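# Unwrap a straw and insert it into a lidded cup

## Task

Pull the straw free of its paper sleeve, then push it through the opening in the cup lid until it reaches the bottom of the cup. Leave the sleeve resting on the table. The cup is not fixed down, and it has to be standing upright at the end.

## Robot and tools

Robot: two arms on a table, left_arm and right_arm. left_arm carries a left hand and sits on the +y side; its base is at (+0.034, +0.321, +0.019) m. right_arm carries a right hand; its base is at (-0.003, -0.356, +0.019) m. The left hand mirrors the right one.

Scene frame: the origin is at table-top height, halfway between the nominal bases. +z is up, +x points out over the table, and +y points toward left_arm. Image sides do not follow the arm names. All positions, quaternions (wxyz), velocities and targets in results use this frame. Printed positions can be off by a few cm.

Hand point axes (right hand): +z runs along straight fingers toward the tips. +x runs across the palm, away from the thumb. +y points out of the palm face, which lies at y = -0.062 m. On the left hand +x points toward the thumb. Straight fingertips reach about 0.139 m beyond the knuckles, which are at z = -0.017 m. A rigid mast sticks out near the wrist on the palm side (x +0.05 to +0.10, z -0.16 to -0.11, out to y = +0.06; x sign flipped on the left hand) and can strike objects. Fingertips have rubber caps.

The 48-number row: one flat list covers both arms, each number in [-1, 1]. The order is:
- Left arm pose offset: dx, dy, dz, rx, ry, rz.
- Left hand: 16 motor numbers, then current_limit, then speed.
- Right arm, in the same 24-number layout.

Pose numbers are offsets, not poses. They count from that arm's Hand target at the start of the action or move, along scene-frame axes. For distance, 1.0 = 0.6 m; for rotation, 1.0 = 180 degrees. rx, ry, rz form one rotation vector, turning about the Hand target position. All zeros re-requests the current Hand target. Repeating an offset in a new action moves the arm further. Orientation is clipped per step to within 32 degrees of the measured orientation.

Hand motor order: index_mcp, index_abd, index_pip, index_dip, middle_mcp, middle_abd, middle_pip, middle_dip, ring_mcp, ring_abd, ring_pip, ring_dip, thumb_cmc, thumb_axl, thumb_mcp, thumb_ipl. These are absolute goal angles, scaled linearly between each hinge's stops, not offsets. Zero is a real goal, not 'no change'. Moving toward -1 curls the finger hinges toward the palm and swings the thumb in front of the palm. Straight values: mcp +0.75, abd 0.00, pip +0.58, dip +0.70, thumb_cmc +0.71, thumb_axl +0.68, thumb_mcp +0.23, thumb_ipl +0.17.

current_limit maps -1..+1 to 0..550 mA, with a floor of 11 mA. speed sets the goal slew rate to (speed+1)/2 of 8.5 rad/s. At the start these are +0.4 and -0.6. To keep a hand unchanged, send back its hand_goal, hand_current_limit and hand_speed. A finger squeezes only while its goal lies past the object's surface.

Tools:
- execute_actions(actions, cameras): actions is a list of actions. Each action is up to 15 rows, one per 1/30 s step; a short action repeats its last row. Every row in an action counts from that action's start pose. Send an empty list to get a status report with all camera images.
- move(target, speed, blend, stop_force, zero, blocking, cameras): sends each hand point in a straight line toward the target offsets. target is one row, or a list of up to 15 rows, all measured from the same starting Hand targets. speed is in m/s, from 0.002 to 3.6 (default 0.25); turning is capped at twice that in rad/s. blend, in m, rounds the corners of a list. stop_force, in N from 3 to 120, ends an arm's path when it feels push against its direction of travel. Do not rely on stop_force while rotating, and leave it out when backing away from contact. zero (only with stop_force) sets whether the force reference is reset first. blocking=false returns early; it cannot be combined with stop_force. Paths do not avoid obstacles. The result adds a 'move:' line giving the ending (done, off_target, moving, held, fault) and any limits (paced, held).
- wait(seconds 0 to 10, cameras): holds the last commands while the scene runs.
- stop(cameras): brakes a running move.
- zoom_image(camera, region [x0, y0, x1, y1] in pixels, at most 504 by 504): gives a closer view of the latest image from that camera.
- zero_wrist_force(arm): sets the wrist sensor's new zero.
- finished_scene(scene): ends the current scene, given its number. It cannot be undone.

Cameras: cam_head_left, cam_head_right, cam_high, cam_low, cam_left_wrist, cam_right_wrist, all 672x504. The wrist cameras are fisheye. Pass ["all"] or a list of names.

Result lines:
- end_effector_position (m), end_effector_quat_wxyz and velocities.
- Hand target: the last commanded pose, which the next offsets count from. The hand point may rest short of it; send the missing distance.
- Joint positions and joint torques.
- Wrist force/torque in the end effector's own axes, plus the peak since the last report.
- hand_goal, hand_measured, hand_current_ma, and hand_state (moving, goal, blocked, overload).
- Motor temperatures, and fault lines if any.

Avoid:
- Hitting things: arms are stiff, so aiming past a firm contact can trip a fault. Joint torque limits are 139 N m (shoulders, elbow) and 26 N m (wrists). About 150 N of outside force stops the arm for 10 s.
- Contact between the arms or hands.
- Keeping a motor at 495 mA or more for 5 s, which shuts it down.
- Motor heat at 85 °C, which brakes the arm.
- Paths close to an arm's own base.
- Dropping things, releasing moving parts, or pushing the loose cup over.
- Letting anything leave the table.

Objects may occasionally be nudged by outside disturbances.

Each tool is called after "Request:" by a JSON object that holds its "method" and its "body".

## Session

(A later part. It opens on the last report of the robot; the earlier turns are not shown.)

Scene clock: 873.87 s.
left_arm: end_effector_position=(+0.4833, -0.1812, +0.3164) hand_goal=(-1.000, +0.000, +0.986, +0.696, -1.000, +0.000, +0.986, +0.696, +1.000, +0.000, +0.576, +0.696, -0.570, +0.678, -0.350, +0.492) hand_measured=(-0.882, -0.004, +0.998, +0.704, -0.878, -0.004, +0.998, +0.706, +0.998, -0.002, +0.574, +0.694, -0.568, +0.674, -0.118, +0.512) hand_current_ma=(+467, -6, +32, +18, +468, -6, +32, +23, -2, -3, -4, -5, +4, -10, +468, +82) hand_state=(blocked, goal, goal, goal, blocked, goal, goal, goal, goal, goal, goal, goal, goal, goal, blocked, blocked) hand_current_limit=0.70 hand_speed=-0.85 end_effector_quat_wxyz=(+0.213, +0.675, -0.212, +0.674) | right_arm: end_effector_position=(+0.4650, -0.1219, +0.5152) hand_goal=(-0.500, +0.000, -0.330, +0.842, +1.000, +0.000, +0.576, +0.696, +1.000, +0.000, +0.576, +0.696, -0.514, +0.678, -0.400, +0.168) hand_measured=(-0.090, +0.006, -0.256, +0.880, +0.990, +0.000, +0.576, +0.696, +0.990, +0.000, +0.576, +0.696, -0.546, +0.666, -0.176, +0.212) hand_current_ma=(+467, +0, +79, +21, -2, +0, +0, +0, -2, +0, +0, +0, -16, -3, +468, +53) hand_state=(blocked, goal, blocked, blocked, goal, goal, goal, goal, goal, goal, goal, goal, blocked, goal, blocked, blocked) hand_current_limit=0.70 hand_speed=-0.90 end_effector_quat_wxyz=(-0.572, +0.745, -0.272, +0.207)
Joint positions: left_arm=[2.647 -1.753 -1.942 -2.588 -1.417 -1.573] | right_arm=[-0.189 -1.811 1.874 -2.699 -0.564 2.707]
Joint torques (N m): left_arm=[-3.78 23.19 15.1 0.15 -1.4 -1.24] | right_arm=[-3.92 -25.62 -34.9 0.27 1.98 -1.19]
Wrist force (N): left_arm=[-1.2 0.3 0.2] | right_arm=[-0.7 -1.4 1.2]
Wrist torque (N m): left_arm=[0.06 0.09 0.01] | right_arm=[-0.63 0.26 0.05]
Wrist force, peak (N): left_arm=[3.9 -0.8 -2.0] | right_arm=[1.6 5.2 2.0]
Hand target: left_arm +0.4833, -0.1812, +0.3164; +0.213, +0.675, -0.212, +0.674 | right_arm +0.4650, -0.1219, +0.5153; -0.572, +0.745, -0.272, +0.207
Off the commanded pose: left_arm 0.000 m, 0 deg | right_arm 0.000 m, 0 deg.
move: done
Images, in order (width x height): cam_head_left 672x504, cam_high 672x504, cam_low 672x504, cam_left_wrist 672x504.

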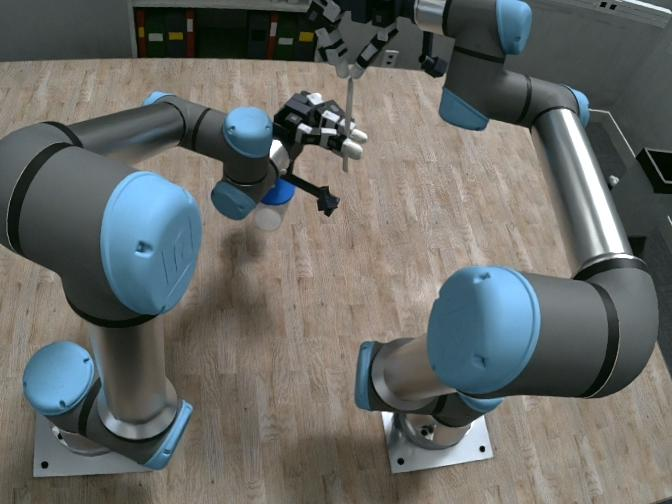

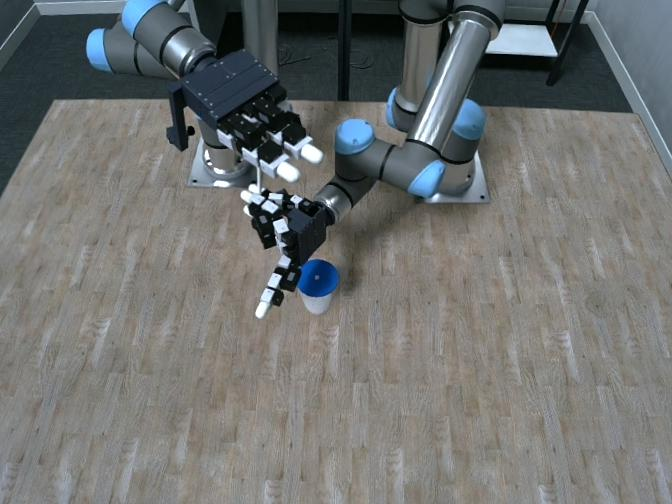

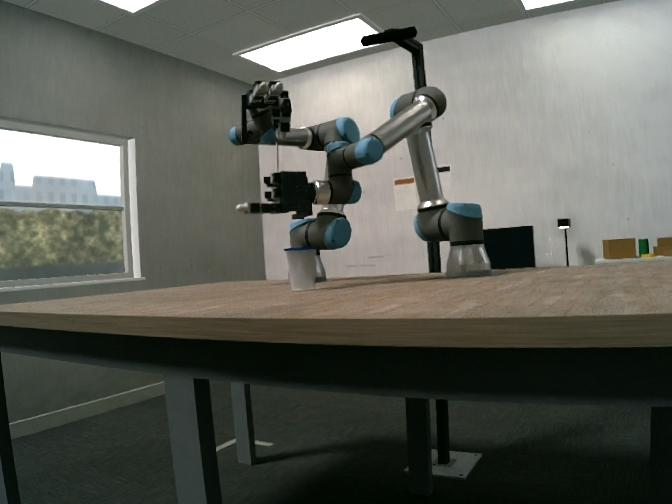

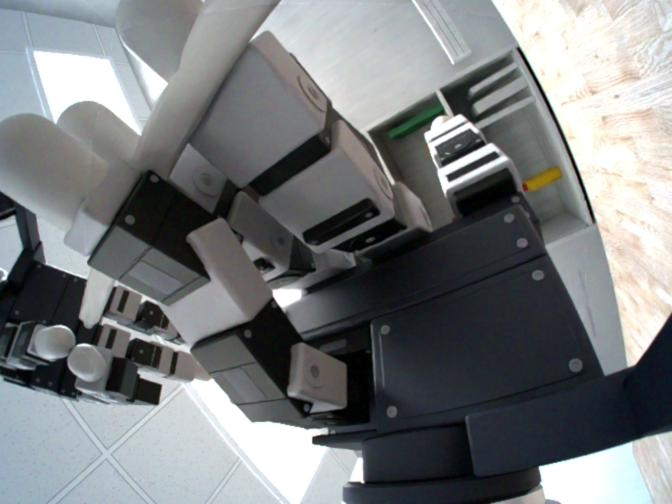

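Request:
{"method": "move", "body": {"target": [[0,0,0.0,0,0,0, -1.0,0,0.985,0.696,-1.0,0,0.985,0.696,1.0,0,0.576,0.696,-0.571,0.677,-0.25,0.492,0.4,-0.85, 0,0,0.02,0,0,0, 0.1,0,-0.45,0.841,1.0,0,0.576,0.696,1.0,0,0.576,0.696,-0.514,0.677,0.0,0.168,0.4,-0.7],[0,0,0.0,0,0,0, -1.0,0,0.985,0.696,-1.0,0,0.985,0.696,1.0,0,0.576,0.696,-0.571,0.677,-0.25,0.492,0.4,-0.85, 0.045,0.008,0.117,0.0638,-0.0536,0, -0.616,0,0.985,0.696,1.0,0,0.576,0.696,1.0,0,0.576,0.696,-0.514,0.677,0.056,0.33,0.4,-0.6]], "speed": 0.1, "cameras": ["cam_high","cam_low","cam_head_left","cam_head_right","cam_left_wrist","cam_right_wrist"]}}

Request:
{"method": "zoom_image", "body": {"camera": "cam_high", "region": [200, 100, 370, 270]}}

Request:
{"method": "zoom_image", "body": {"camera": "cam_head_left", "region": [290, 0, 430, 140]}}

Request:
{"method": "zoom_image", "body": {"camera": "cam_low", "region": [210, 60, 330, 200]}}

Request:
{"method": "zoom_image", "body": {"camera": "cam_right_wrist", "region": [400, 0, 672, 220]}}

Scene clock: 911.37 s.
left_arm: end_effector_position=(+0.4833, -0.1812, +0.3164) hand_goal=(-1.000, +0.000, +0.986, +0.696, -1.000, +0.000, +0.986, +0.696, +1.000, +0.000, +0.576, +0.696, -0.570, +0.678, -0.250, +0.492) hand_measured=(-0.882, -0.004, +0.998, +0.704, -0.878, -0.004, +0.998, +0.706, +0.998, -0.002, +0.574, +0.694, -0.568, +0.674, -0.118, +0.512) hand_current_ma=(+385, -6, +32, +18, +385, -6, +32, +23, -2, -3, -4, -5, +4, -10, +385, +82) hand_state=(blocked, goal, goal, goal, blocked, goal, goal, goal, goal, goal, goal, goal, goal, goal, blocked, blocked) hand_current_limit=0.40 hand_speed=-0.85 end_effector_quat_wxyz=(+0.213, +0.675, -0.212, +0.674) | right_arm: end_effector_position=(+0.4920, -0.1171, +0.5855) hand_goal=(-0.616, +0.000, +0.986, +0.696, +1.000, +0.000, +0.576, +0.696, +1.000, +0.000, +0.576, +0.696, -0.514, +0.678, +0.056, +0.330) hand_measured=(-0.614, +0.004, +0.980, +0.698, +0.990, +0.000, +0.576, +0.696, +0.990, +0.000, +0.576, +0.696, -0.518, +0.676, +0.060, +0.330) hand_current_ma=(+0, +0, +0, +0, -2, +0, +0, +0, -2, +0, +0, +0, +0, +0, +0, +0) hand_state=(goal, goal, goal, goal, goal, goal, goal, goal, goal, goal, goal, goal, goal, goal, goal, goal) hand_current_limit=0.40 hand_speed=-0.60 end_effector_quat_wxyz=(+0.665, -0.664, +0.243, -0.241)
Joint positions: left_arm=[2.647 -1.753 -1.942 -2.588 -1.417 -1.573] | right_arm=[-0.236 -1.682 1.766 -3.225 -0.459 3.144]
Joint torques (N m): left_arm=[2.02 24.02 12.83 0.7 -0.04 0.15] | right_arm=[-11.57 -1.86 -32.56 -2.21 2.1 1.66]
Wrist force (N): left_arm=[-1.2 0.3 0.0] | right_arm=[-0.6 -1.3 1.7]
Wrist torque (N m): left_arm=[0.06 0.09 0.01] | right_arm=[-0.71 0.21 -0.06]
Wrist force, peak (N): left_arm=[-1.5 0.3 0.1] | right_arm=[-1.3 -1.7 1.2]
Hand target: left_arm +0.4833, -0.1812, +0.3164; +0.213, +0.675, -0.212, +0.674 | right_arm +0.4920, -0.1171, +0.5855; +0.665, -0.664, +0.243, -0.241
Off the commanded pose: left_arm 0.000 m, 0 deg | right_arm 0.000 m, 0 deg.
move: done

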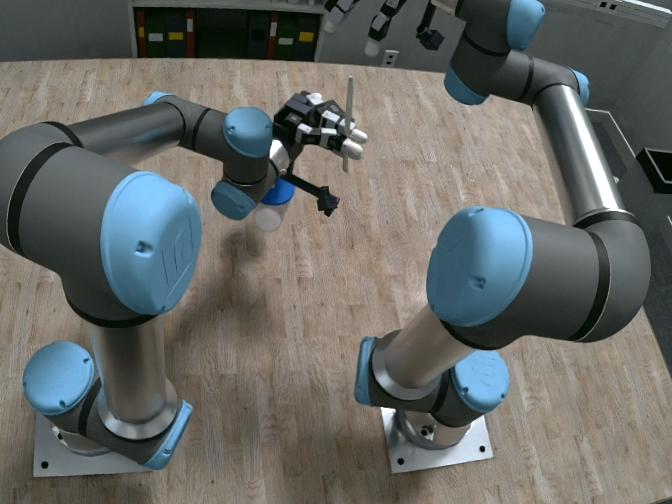

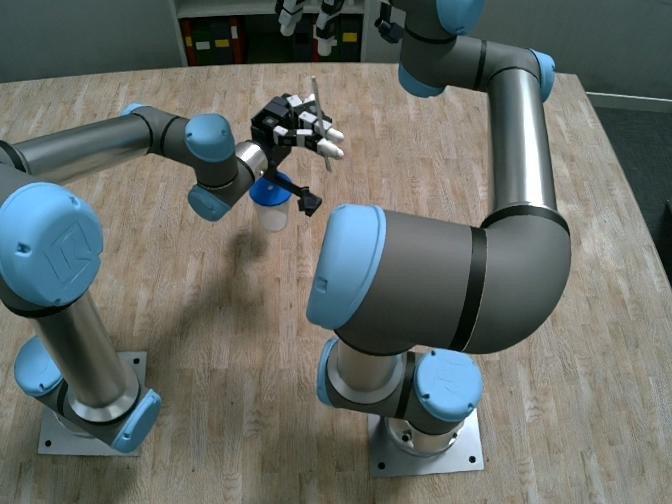

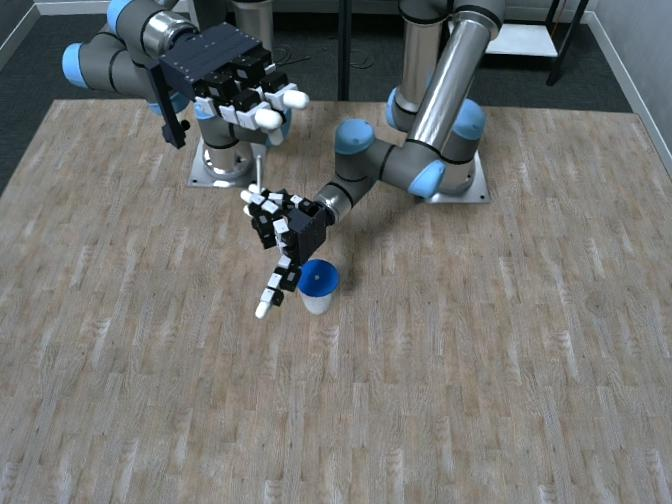

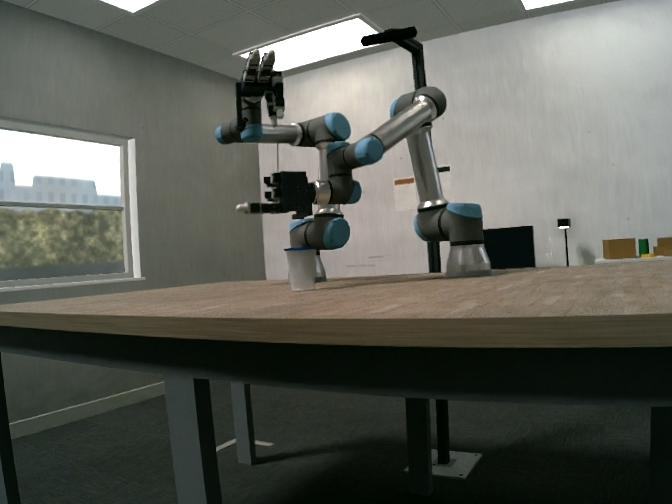

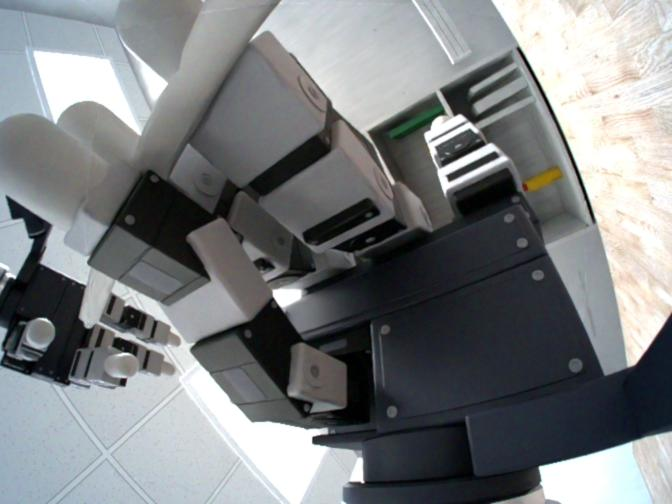

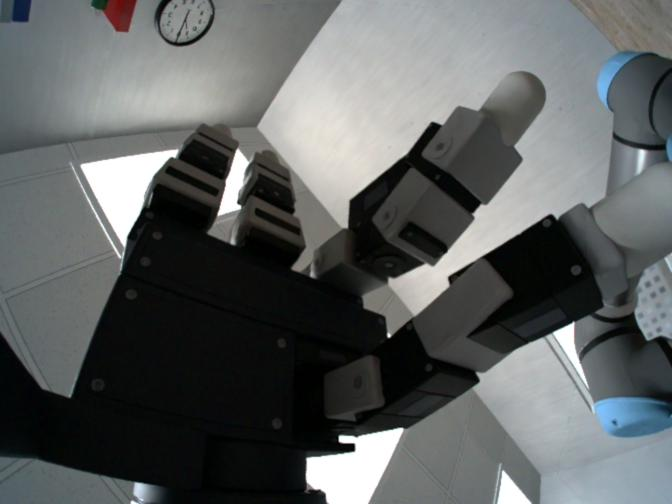

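Scaled by 2.965 from the camera's 672x504 image, which has a finer 960x720 frame.

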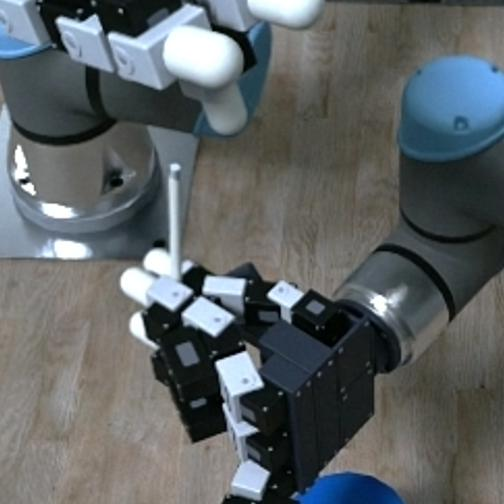

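Scaled by 3.600 from the camera's 672x504 image, which has a finer 960x720 frame.

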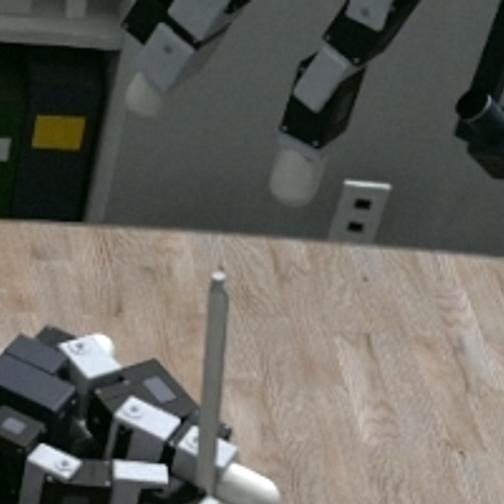

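Scaled by 3.600 from the camera's 672x504 image, which has a finer 960x720 frame.

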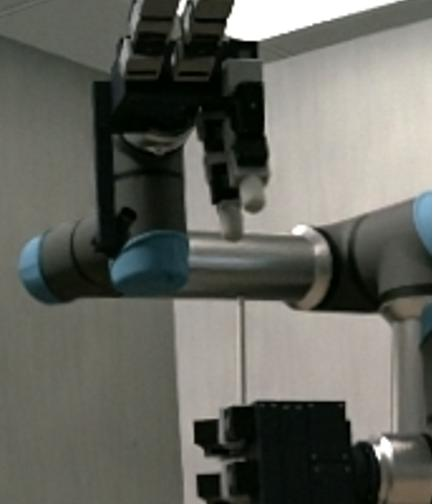

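Scaled by 1.853 from the camera's 672x504 image, which has a finer 960x720 frame.

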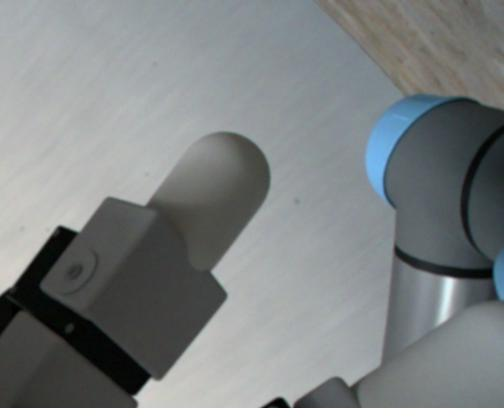

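Request:
{"method": "move", "body": {"target": [0,0,0.0,0,0,0, -1.0,0,0.985,0.696,-1.0,0,0.985,0.696,1.0,0,0.576,0.696,-0.571,0.677,-0.25,0.492,0.4,-0.85, 0.012,0.007,-0.117,0,0,0, -0.616,0,0.985,0.696,1.0,0,0.576,0.696,1.0,0,0.576,0.696,-0.514,0.677,0.056,0.33,0.4,-0.6], "speed": 0.08, "cameras": ["cam_high","cam_low","cam_head_left","cam_left_wrist","cam_right_wrist"]}}

Request:
{"method": "zoom_image", "body": {"camera": "cam_high", "region": [200, 100, 370, 270]}}

Request:
{"method": "zoom_image", "body": {"camera": "cam_head_left", "region": [290, 0, 430, 140]}}

Request:
{"method": "zoom_image", "body": {"camera": "cam_low", "region": [230, 90, 330, 190]}}

Request:
{"method": "zoom_image", "body": {"camera": "cam_right_wrist", "region": [400, 0, 672, 220]}}

Request:
{"method": "zoom_image", "body": {"camera": "cam_left_wrist", "region": [0, 260, 160, 420]}}

Scene clock: 929.67 s.
left_arm: end_effector_position=(+0.4833, -0.1812, +0.3164) hand_goal=(-1.000, +0.000, +0.986, +0.696, -1.000, +0.000, +0.986, +0.696, +1.000, +0.000, +0.576, +0.696, -0.570, +0.678, -0.250, +0.492) hand_measured=(-0.882, -0.004, +0.998, +0.704, -0.878, -0.004, +0.998, +0.706, +0.998, -0.002, +0.574, +0.694, -0.568, +0.674, -0.118, +0.512) hand_current_ma=(+385, -8, +32, +18, +385, -8, +32, +26, -2, -3, -4, -5, +3, -12, +385, +82) hand_state=(blocked, goal, goal, goal, blocked, goal, goal, goal, goal, goal, goal, goal, goal, goal, blocked, blocked) hand_current_limit=0.40 hand_speed=-0.85 end_effector_quat_wxyz=(+0.213, +0.675, -0.212, +0.674) | right_arm: end_effector_position=(+0.4992, -0.1129, +0.5154) hand_goal=(-0.616, +0.000, +0.986, +0.696, +1.000, +0.000, +0.576, +0.696, +1.000, +0.000, +0.576, +0.696, -0.514, +0.678, +0.056, +0.330) hand_measured=(-0.614, +0.004, +0.980, +0.698, +0.990, +0.000, +0.576, +0.696, +0.990, +0.000, +0.576, +0.696, -0.518, +0.676, +0.060, +0.330) hand_current_ma=(+0, +0, +0, +0, -2, +0, +0, +0, -2, +0, +0, +0, +0, +0, +0, +0) hand_state=(goal, goal, goal, goal, goal, goal, goal, goal, goal, goal, goal, goal, goal, goal, goal, goal) hand_current_limit=0.40 hand_speed=-0.60 end_effector_quat_wxyz=(+0.665, -0.664, +0.243, -0.241)
Joint positions: left_arm=[2.647 -1.753 -1.942 -2.588 -1.417 -1.573] | right_arm=[-0.219 -1.632 1.903 -3.412 -0.475 3.144]
Joint torques (N m): left_arm=[4.05 25.59 13.24 1.59 0.22 0.83] | right_arm=[11.53 -3.32 -9.28 -1.95 -1.65 1.79]
Wrist force (N): left_arm=[-1.5 0.0 0.2] | right_arm=[-0.9 -1.8 1.1]
Wrist torque (N m): left_arm=[0.03 0.13 -0.03] | right_arm=[-0.74 0.30 -0.08]
Wrist force, peak (N): left_arm=[-1.7 -0.1 -0.1] | right_arm=[-0.7 -2.4 1.5]
Hand target: left_arm +0.4833, -0.1812, +0.3164; +0.213, +0.675, -0.212, +0.674 | right_arm +0.4992, -0.1129, +0.5153; +0.665, -0.664, +0.243, -0.241
Off the commanded pose: left_arm 0.000 m, 0 deg | right_arm 0.000 m, 0 deg.
move: done
Images, in order (width x height): cam_head_left 672x504, cam_high 672x504, cam_low 672x504, cam_left_wrist 672x504, cam_right_wrist 672x504.

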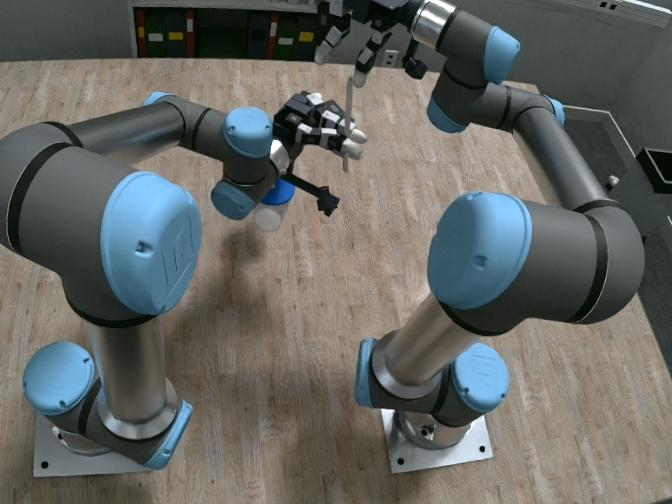

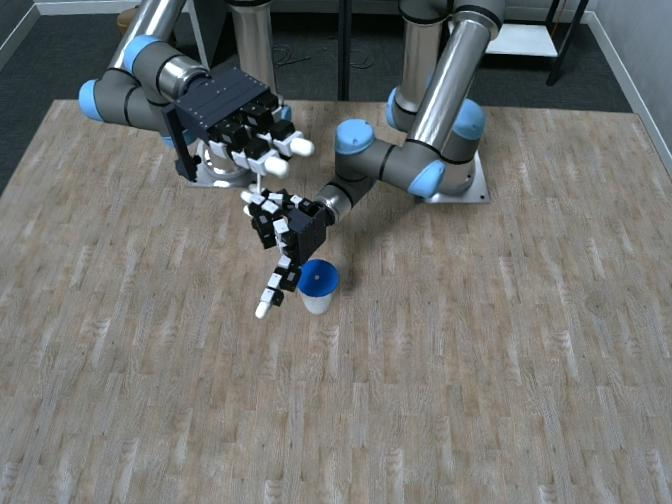

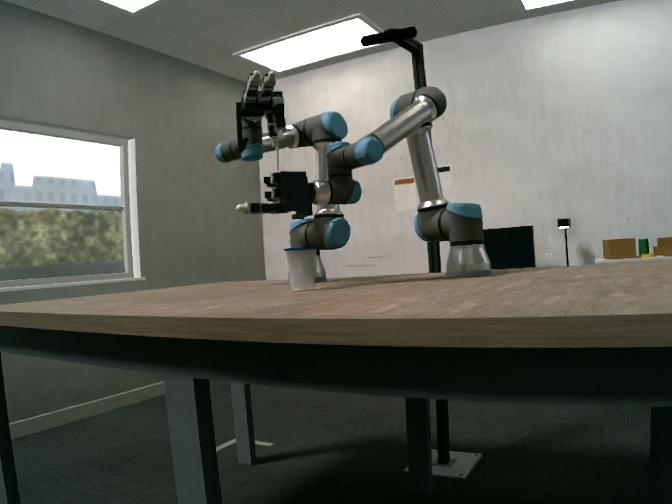

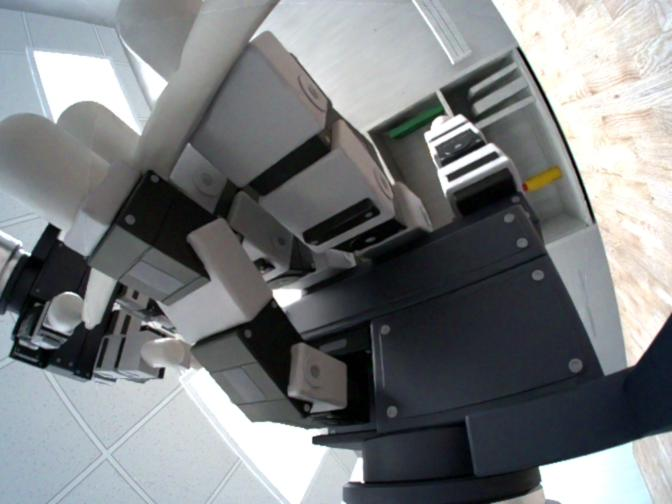

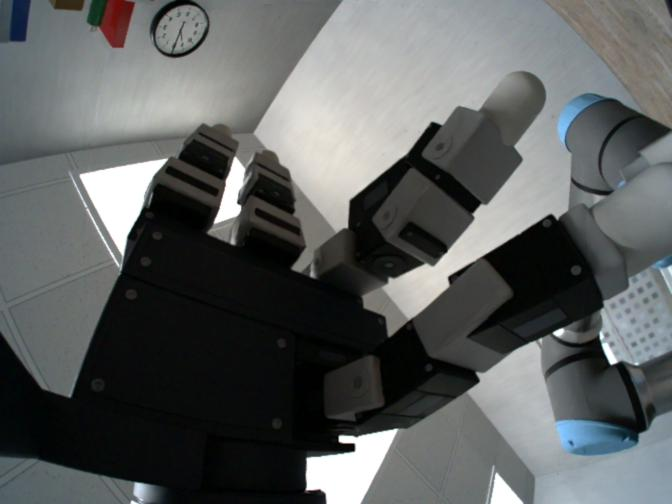

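Scaled by 2.965 from the camera's 672x504 image, which has a finer 960x720 frame.

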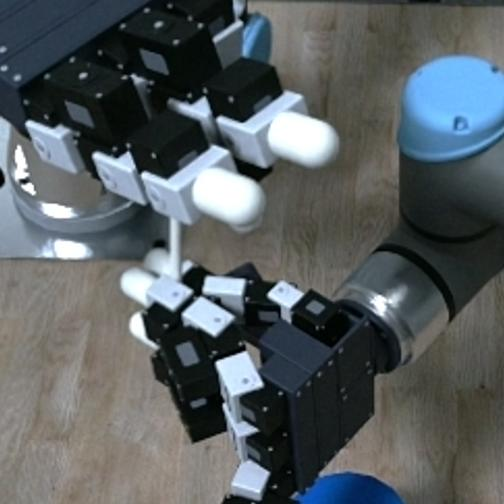

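Scaled by 3.600 from the camera's 672x504 image, which has a finer 960x720 frame.

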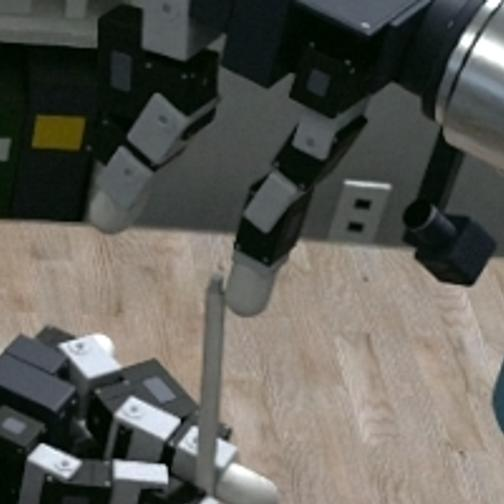

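Scaled by 5.040 from the camera's 672x504 image, which has a finer 960x720 frame.

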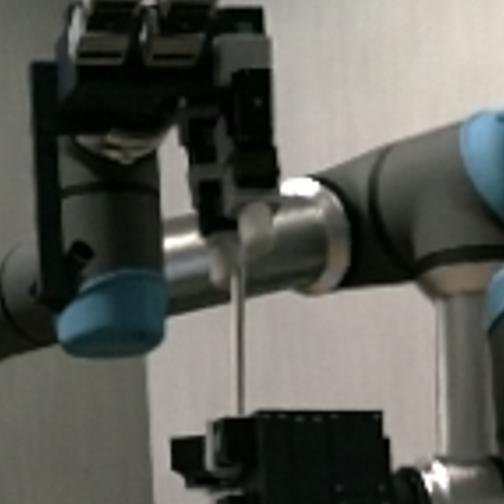

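Scaled by 1.853 from the camera's 672x504 image, which has a finer 960x720 frame.

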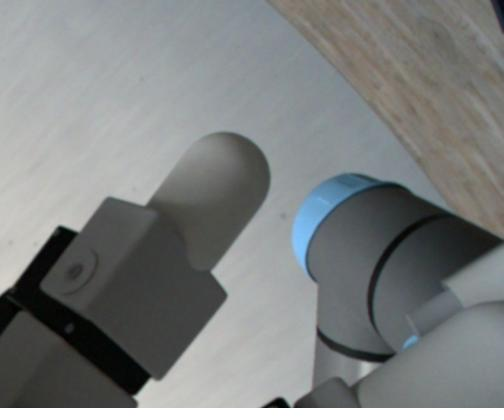

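Scaled by 3.150 from the camera's 672x504 image, which has a finer 960x720 frame.

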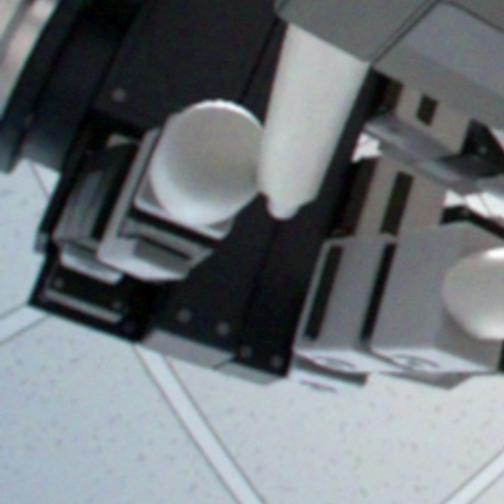

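Request:
{"method": "move", "body": {"target": [[0,0,0.0,0,0,0, -1.0,0,0.985,0.696,-1.0,0,0.985,0.696,1.0,0,0.576,0.696,-0.571,0.677,-0.35,0.492,0.4,-0.85, -0.0118,-0.014,0.002,0,0,0, -0.616,0,0.985,0.696,1.0,0,0.576,0.696,1.0,0,0.576,0.696,-0.514,0.677,0.056,0.33,0.4,-0.8],[0,0,0.0,0,0,0, -1.0,0,0.985,0.696,-1.0,0,0.985,0.696,1.0,0,0.576,0.696,-0.571,0.677,-0.35,0.492,0.4,-0.85, -0.0118,-0.014,0.002,0,0,0, -0.8,0,0.985,0.696,1.0,0,0.576,0.696,1.0,0,0.576,0.696,-0.514,0.677,-0.09,0.49,0.4,-0.85]], "speed": 0.05, "cameras": ["cam_low","cam_head_left","cam_left_wrist","cam_right_wrist"]}}

Request:
{"method": "zoom_image", "body": {"camera": "cam_head_left", "region": [310, 30, 400, 120]}}

Request:
{"method": "zoom_image", "body": {"camera": "cam_right_wrist", "region": [452, 0, 672, 220]}}

Request:
{"method": "zoom_image", "body": {"camera": "cam_left_wrist", "region": [0, 260, 160, 420]}}

Scene clock: 939.30 s.
left_arm: end_effector_position=(+0.4833, -0.1812, +0.3164) hand_goal=(-1.000, +0.000, +0.986, +0.696, -1.000, +0.000, +0.986, +0.696, +1.000, +0.000, +0.576, +0.696, -0.570, +0.678, -0.350, +0.492) hand_measured=(-0.882, -0.004, +0.998, +0.704, -0.878, -0.006, +0.998, +0.706, +0.998, -0.002, +0.574, +0.694, -0.568, +0.674, -0.118, +0.512) hand_current_ma=(+385, -8, +32, +18, +385, -9, +32, +26, -2, -3, -4, -5, +3, -12, +385, +82) hand_state=(blocked, goal, goal, goal, blocked, goal, goal, goal, goal, goal, goal, goal, goal, goal, blocked, blocked) hand_current_limit=0.40 hand_speed=-0.85 end_effector_quat_wxyz=(+0.213, +0.675, -0.212, +0.674) | right_arm: end_effector_position=(+0.4922, -0.1213, +0.5165) hand_goal=(-0.800, +0.000, +0.986, +0.696, +1.000, +0.000, +0.576, +0.696, +1.000, +0.000, +0.576, +0.696, -0.514, +0.678, -0.090, +0.490) hand_measured=(-0.796, +0.002, +0.982, +0.698, +0.990, +0.000, +0.576, +0.696, +0.990, +0.000, +0.576, +0.696, -0.518, +0.676, -0.086, +0.488) hand_current_ma=(+0, +0, +0, +0, -2, +0, +0, +0, -2, +0, +0, +0, +0, +0, +1, +0) hand_state=(goal, goal, goal, goal, goal, goal, goal, goal, goal, goal, goal, goal, goal, goal, goal, goal) hand_current_limit=0.40 hand_speed=-0.85 end_effector_quat_wxyz=(+0.665, -0.664, +0.243, -0.241)
Joint positions: left_arm=[2.647 -1.753 -1.942 -2.588 -1.417 -1.573] | right_arm=[-0.247 -1.654 1.92 -3.407 -0.447 3.144]
Joint torques (N m): left_arm=[9.04 26.12 11.41 2.2 -0.08 1.21] | right_arm=[-11.7 -30.35 -9.78 1.3 2.18 -0.62]
Wrist force (N): left_arm=[-1.0 0.5 0.2] | right_arm=[-0.7 -1.6 1.1]
Wrist torque (N m): left_arm=[0.08 0.07 0.02] | right_arm=[-0.69 0.26 -0.06]
Wrist force, peak (N): left_arm=[-1.8 -0.1 -0.1] | right_arm=[-0.9 -2.2 1.2]
Hand target: left_arm +0.4833, -0.1812, +0.3164; +0.213, +0.675, -0.212, +0.674 | right_arm +0.4922, -0.1213, +0.5165; +0.665, -0.664, +0.243, -0.241
Off the commanded pose: left_arm 0.000 m, 0 deg | right_arm 0.000 m, 0 deg.
move: done
Images, in order (width x height): cam_head_left 672x504, cam_low 672x504, cam_left_wrist 672x504, cam_right_wrist 672x504.

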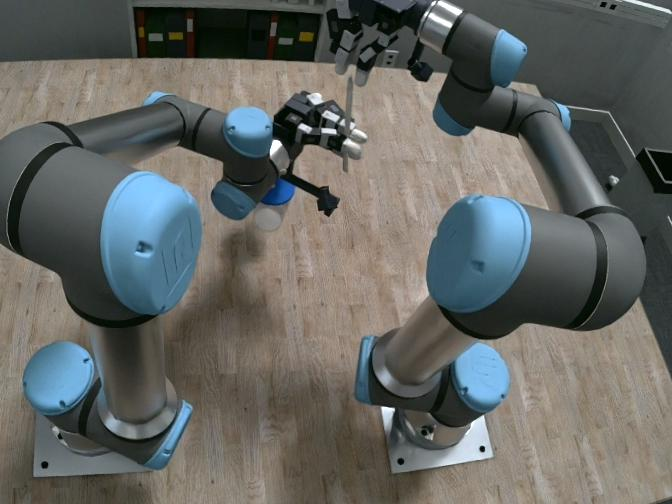

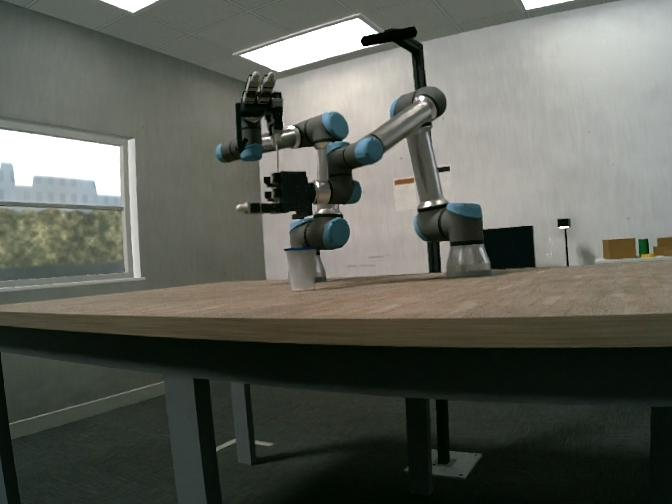

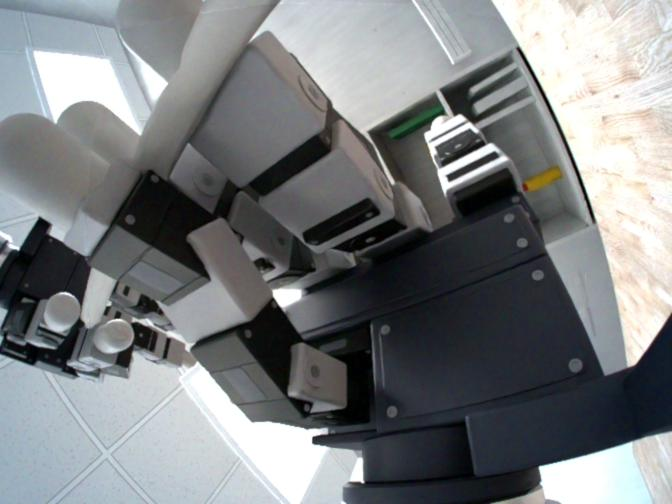

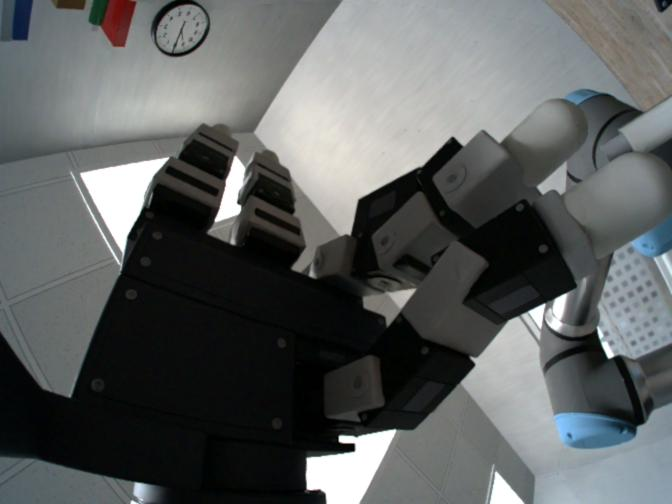

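Scaled by 5.600 from the camera's 672x504 image, which has a finer 960x720 frame.

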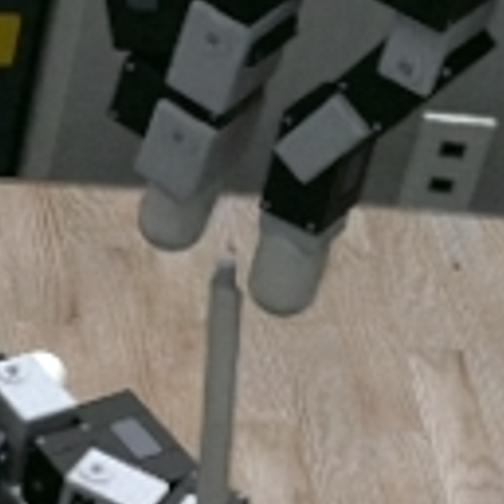

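Scaled by 2.291 from the camera's 672x504 image, which has a finer 960x720 frame.

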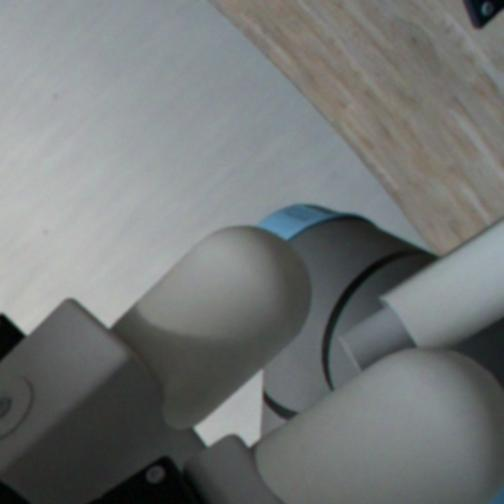

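Scaled by 3.150 from the camera's 672x504 image, which has a finer 960x720 frame.

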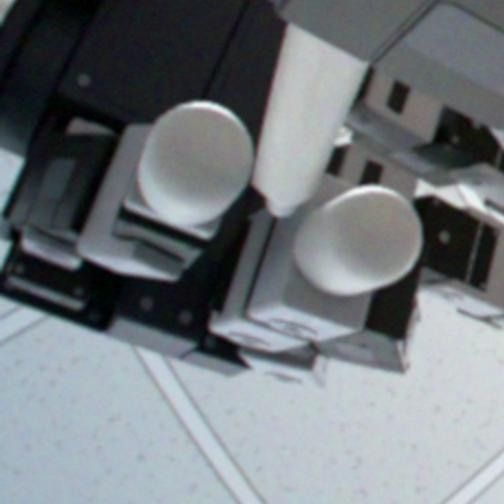

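Request:
{"method": "move", "body": {"target": [[0,0,0.0,0,0,0, -1.0,0,0.985,0.696,-1.0,0,0.985,0.696,1.0,0,0.576,0.696,-0.571,0.677,-0.35,0.492,0.4,-0.85, 0,0,-0.008,0,0,0, -0.8,0,0.985,0.696,1.0,0,0.576,0.696,1.0,0,0.576,0.696,-0.514,0.677,-0.09,0.49,0.4,-0.8],[0,0,0.0,0,0,0, -1.0,0,0.985,0.696,-1.0,0,0.985,0.696,1.0,0,0.576,0.696,-0.571,0.677,-0.35,0.492,0.4,-0.85, 0,0,-0.008,0,0,0, -1.0,0,0.985,0.696,1.0,0,0.576,0.696,1.0,0,0.576,0.696,-0.514,0.677,-0.25,0.5,0.4,-0.88]], "speed": 0.05, "cameras": ["cam_low","cam_head_left","cam_left_wrist","cam_right_wrist"]}}

Request:
{"method": "zoom_image", "body": {"camera": "cam_head_left", "region": [310, 30, 400, 120]}}

Request:
{"method": "zoom_image", "body": {"camera": "cam_right_wrist", "region": [452, 0, 672, 220]}}

Request:
{"method": "zoom_image", "body": {"camera": "cam_left_wrist", "region": [0, 260, 160, 420]}}

Scene clock: 955.17 s.
left_arm: end_effector_position=(+0.4833, -0.1812, +0.3164) hand_goal=(-1.000, +0.000, +0.986, +0.696, -1.000, +0.000, +0.986, +0.696, +1.000, +0.000, +0.576, +0.696, -0.570, +0.678, -0.350, +0.492) hand_measured=(-0.882, +0.000, +0.998, +0.704, -0.878, -0.002, +0.998, +0.706, +0.998, -0.002, +0.574, +0.694, -0.566, +0.674, -0.118, +0.512) hand_current_ma=(+385, -1, +32, +18, +385, -2, +32, +26, -2, -3, -4, -5, +8, -12, +385, +82) hand_state=(blocked, goal, goal, goal, blocked, goal, goal, goal, goal, goal, goal, goal, goal, goal, blocked, blocked) hand_current_limit=0.40 hand_speed=-0.85 end_effector_quat_wxyz=(+0.213, +0.675, -0.212, +0.674) | right_arm: end_effector_position=(+0.4922, -0.1213, +0.5117) hand_goal=(-1.000, +0.000, +0.986, +0.696, +1.000, +0.000, +0.576, +0.696, +1.000, +0.000, +0.576, +0.696, -0.514, +0.678, -0.250, +0.500) hand_measured=(-0.870, +0.002, +1.000, +0.718, +0.990, +0.000, +0.576, +0.696, +0.990, +0.000, +0.576, +0.696, -0.518, +0.676, -0.150, +0.528) hand_current_ma=(+280, +0, +3, +7, -2, +0, +0, +0, -2, +0, +0, +0, +0, +0, +238, +21) hand_state=(blocked, goal, goal, blocked, goal, goal, goal, goal, goal, goal, goal, goal, goal, goal, blocked, blocked) hand_current_limit=0.40 hand_speed=-0.88 end_effector_quat_wxyz=(+0.665, -0.664, +0.243, -0.241)
Joint positions: left_arm=[2.647 -1.753 -1.942 -2.588 -1.417 -1.573] | right_arm=[-0.247 -1.65 1.929 -3.42 -0.447 3.144]
Joint torques (N m): left_arm=[10.16 26.68 13.04 2.58 0.05 1.13] | right_arm=[-8.6 -3.67 -10.44 -2.32 1.4 1.45]
Wrist force (N): left_arm=[0.7 -0.1 0.0] | right_arm=[-0.4 0.5 1.0]
Wrist torque (N m): left_arm=[0.06 0.03 -0.05] | right_arm=[-0.55 0.24 -0.10]
Wrist force, peak (N): left_arm=[-1.5 0.5 0.1] | right_arm=[-1.0 -1.8 1.6]
Hand target: left_arm +0.4833, -0.1812, +0.3164; +0.213, +0.675, -0.212, +0.674 | right_arm +0.4922, -0.1213, +0.5117; +0.665, -0.664, +0.243, -0.241
Off the commanded pose: left_arm 0.000 m, 0 deg | right_arm 0.000 m, 0 deg.
move: done
Images, in order (width x height): cam_head_left 672x504, cam_low 672x504, cam_left_wrist 672x504, cam_right_wrist 672x504.

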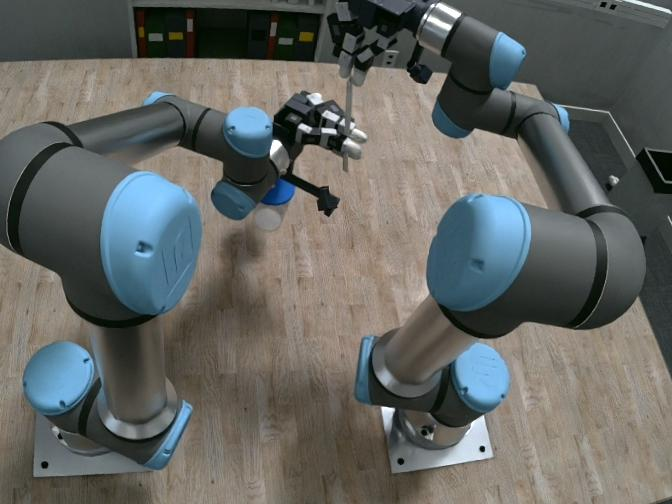

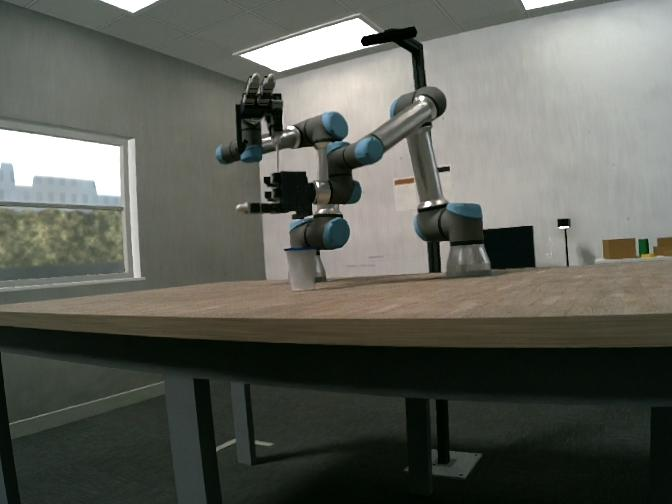

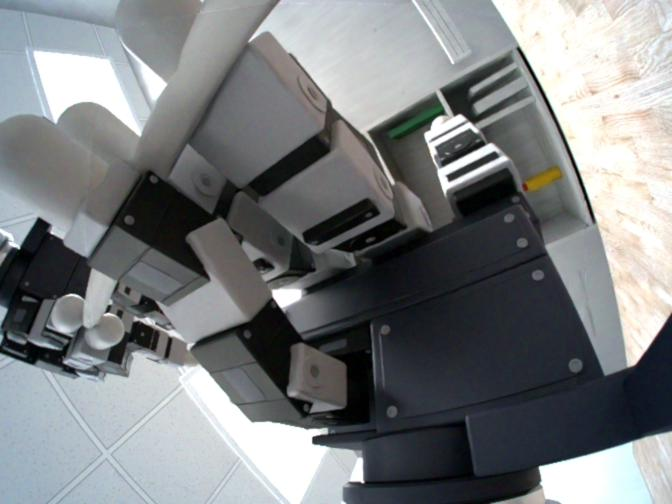

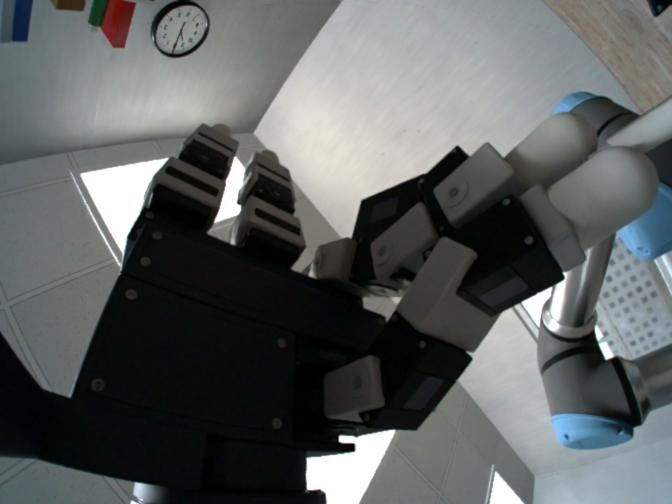

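Scaled by 5.600 from the camera's 672x504 image, which has a finer 960x720 frame.

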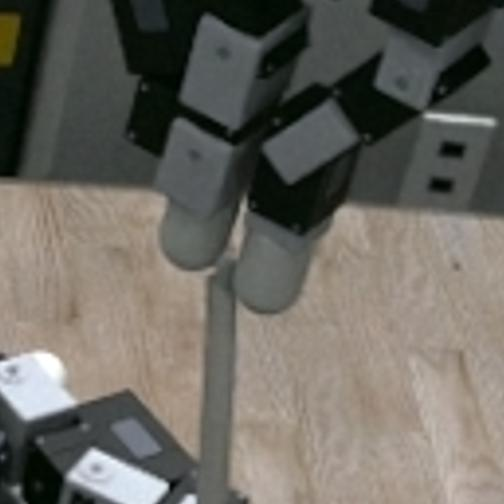

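Scaled by 2.291 from the camera's 672x504 image, which has a finer 960x720 frame.

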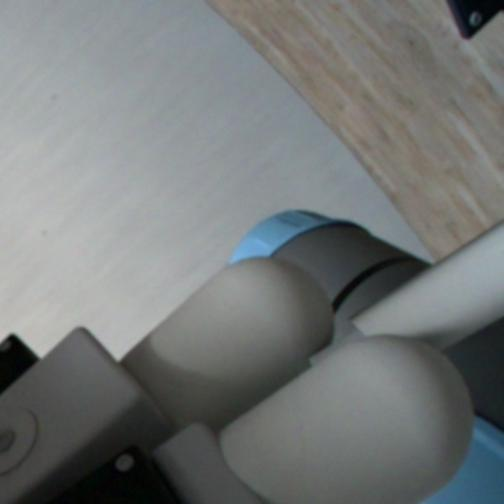

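Scaled by 3.150 from the camera's 672x504 image, which has a finer 960x720 frame.

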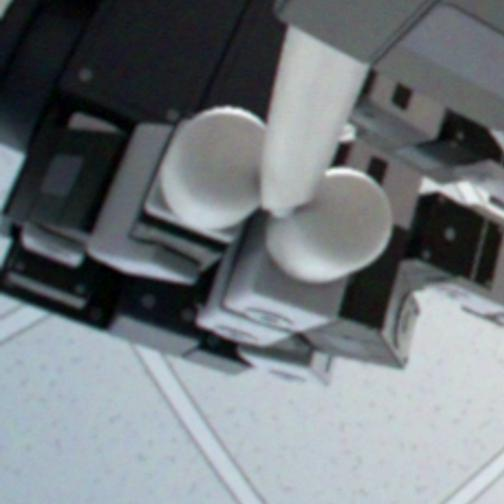

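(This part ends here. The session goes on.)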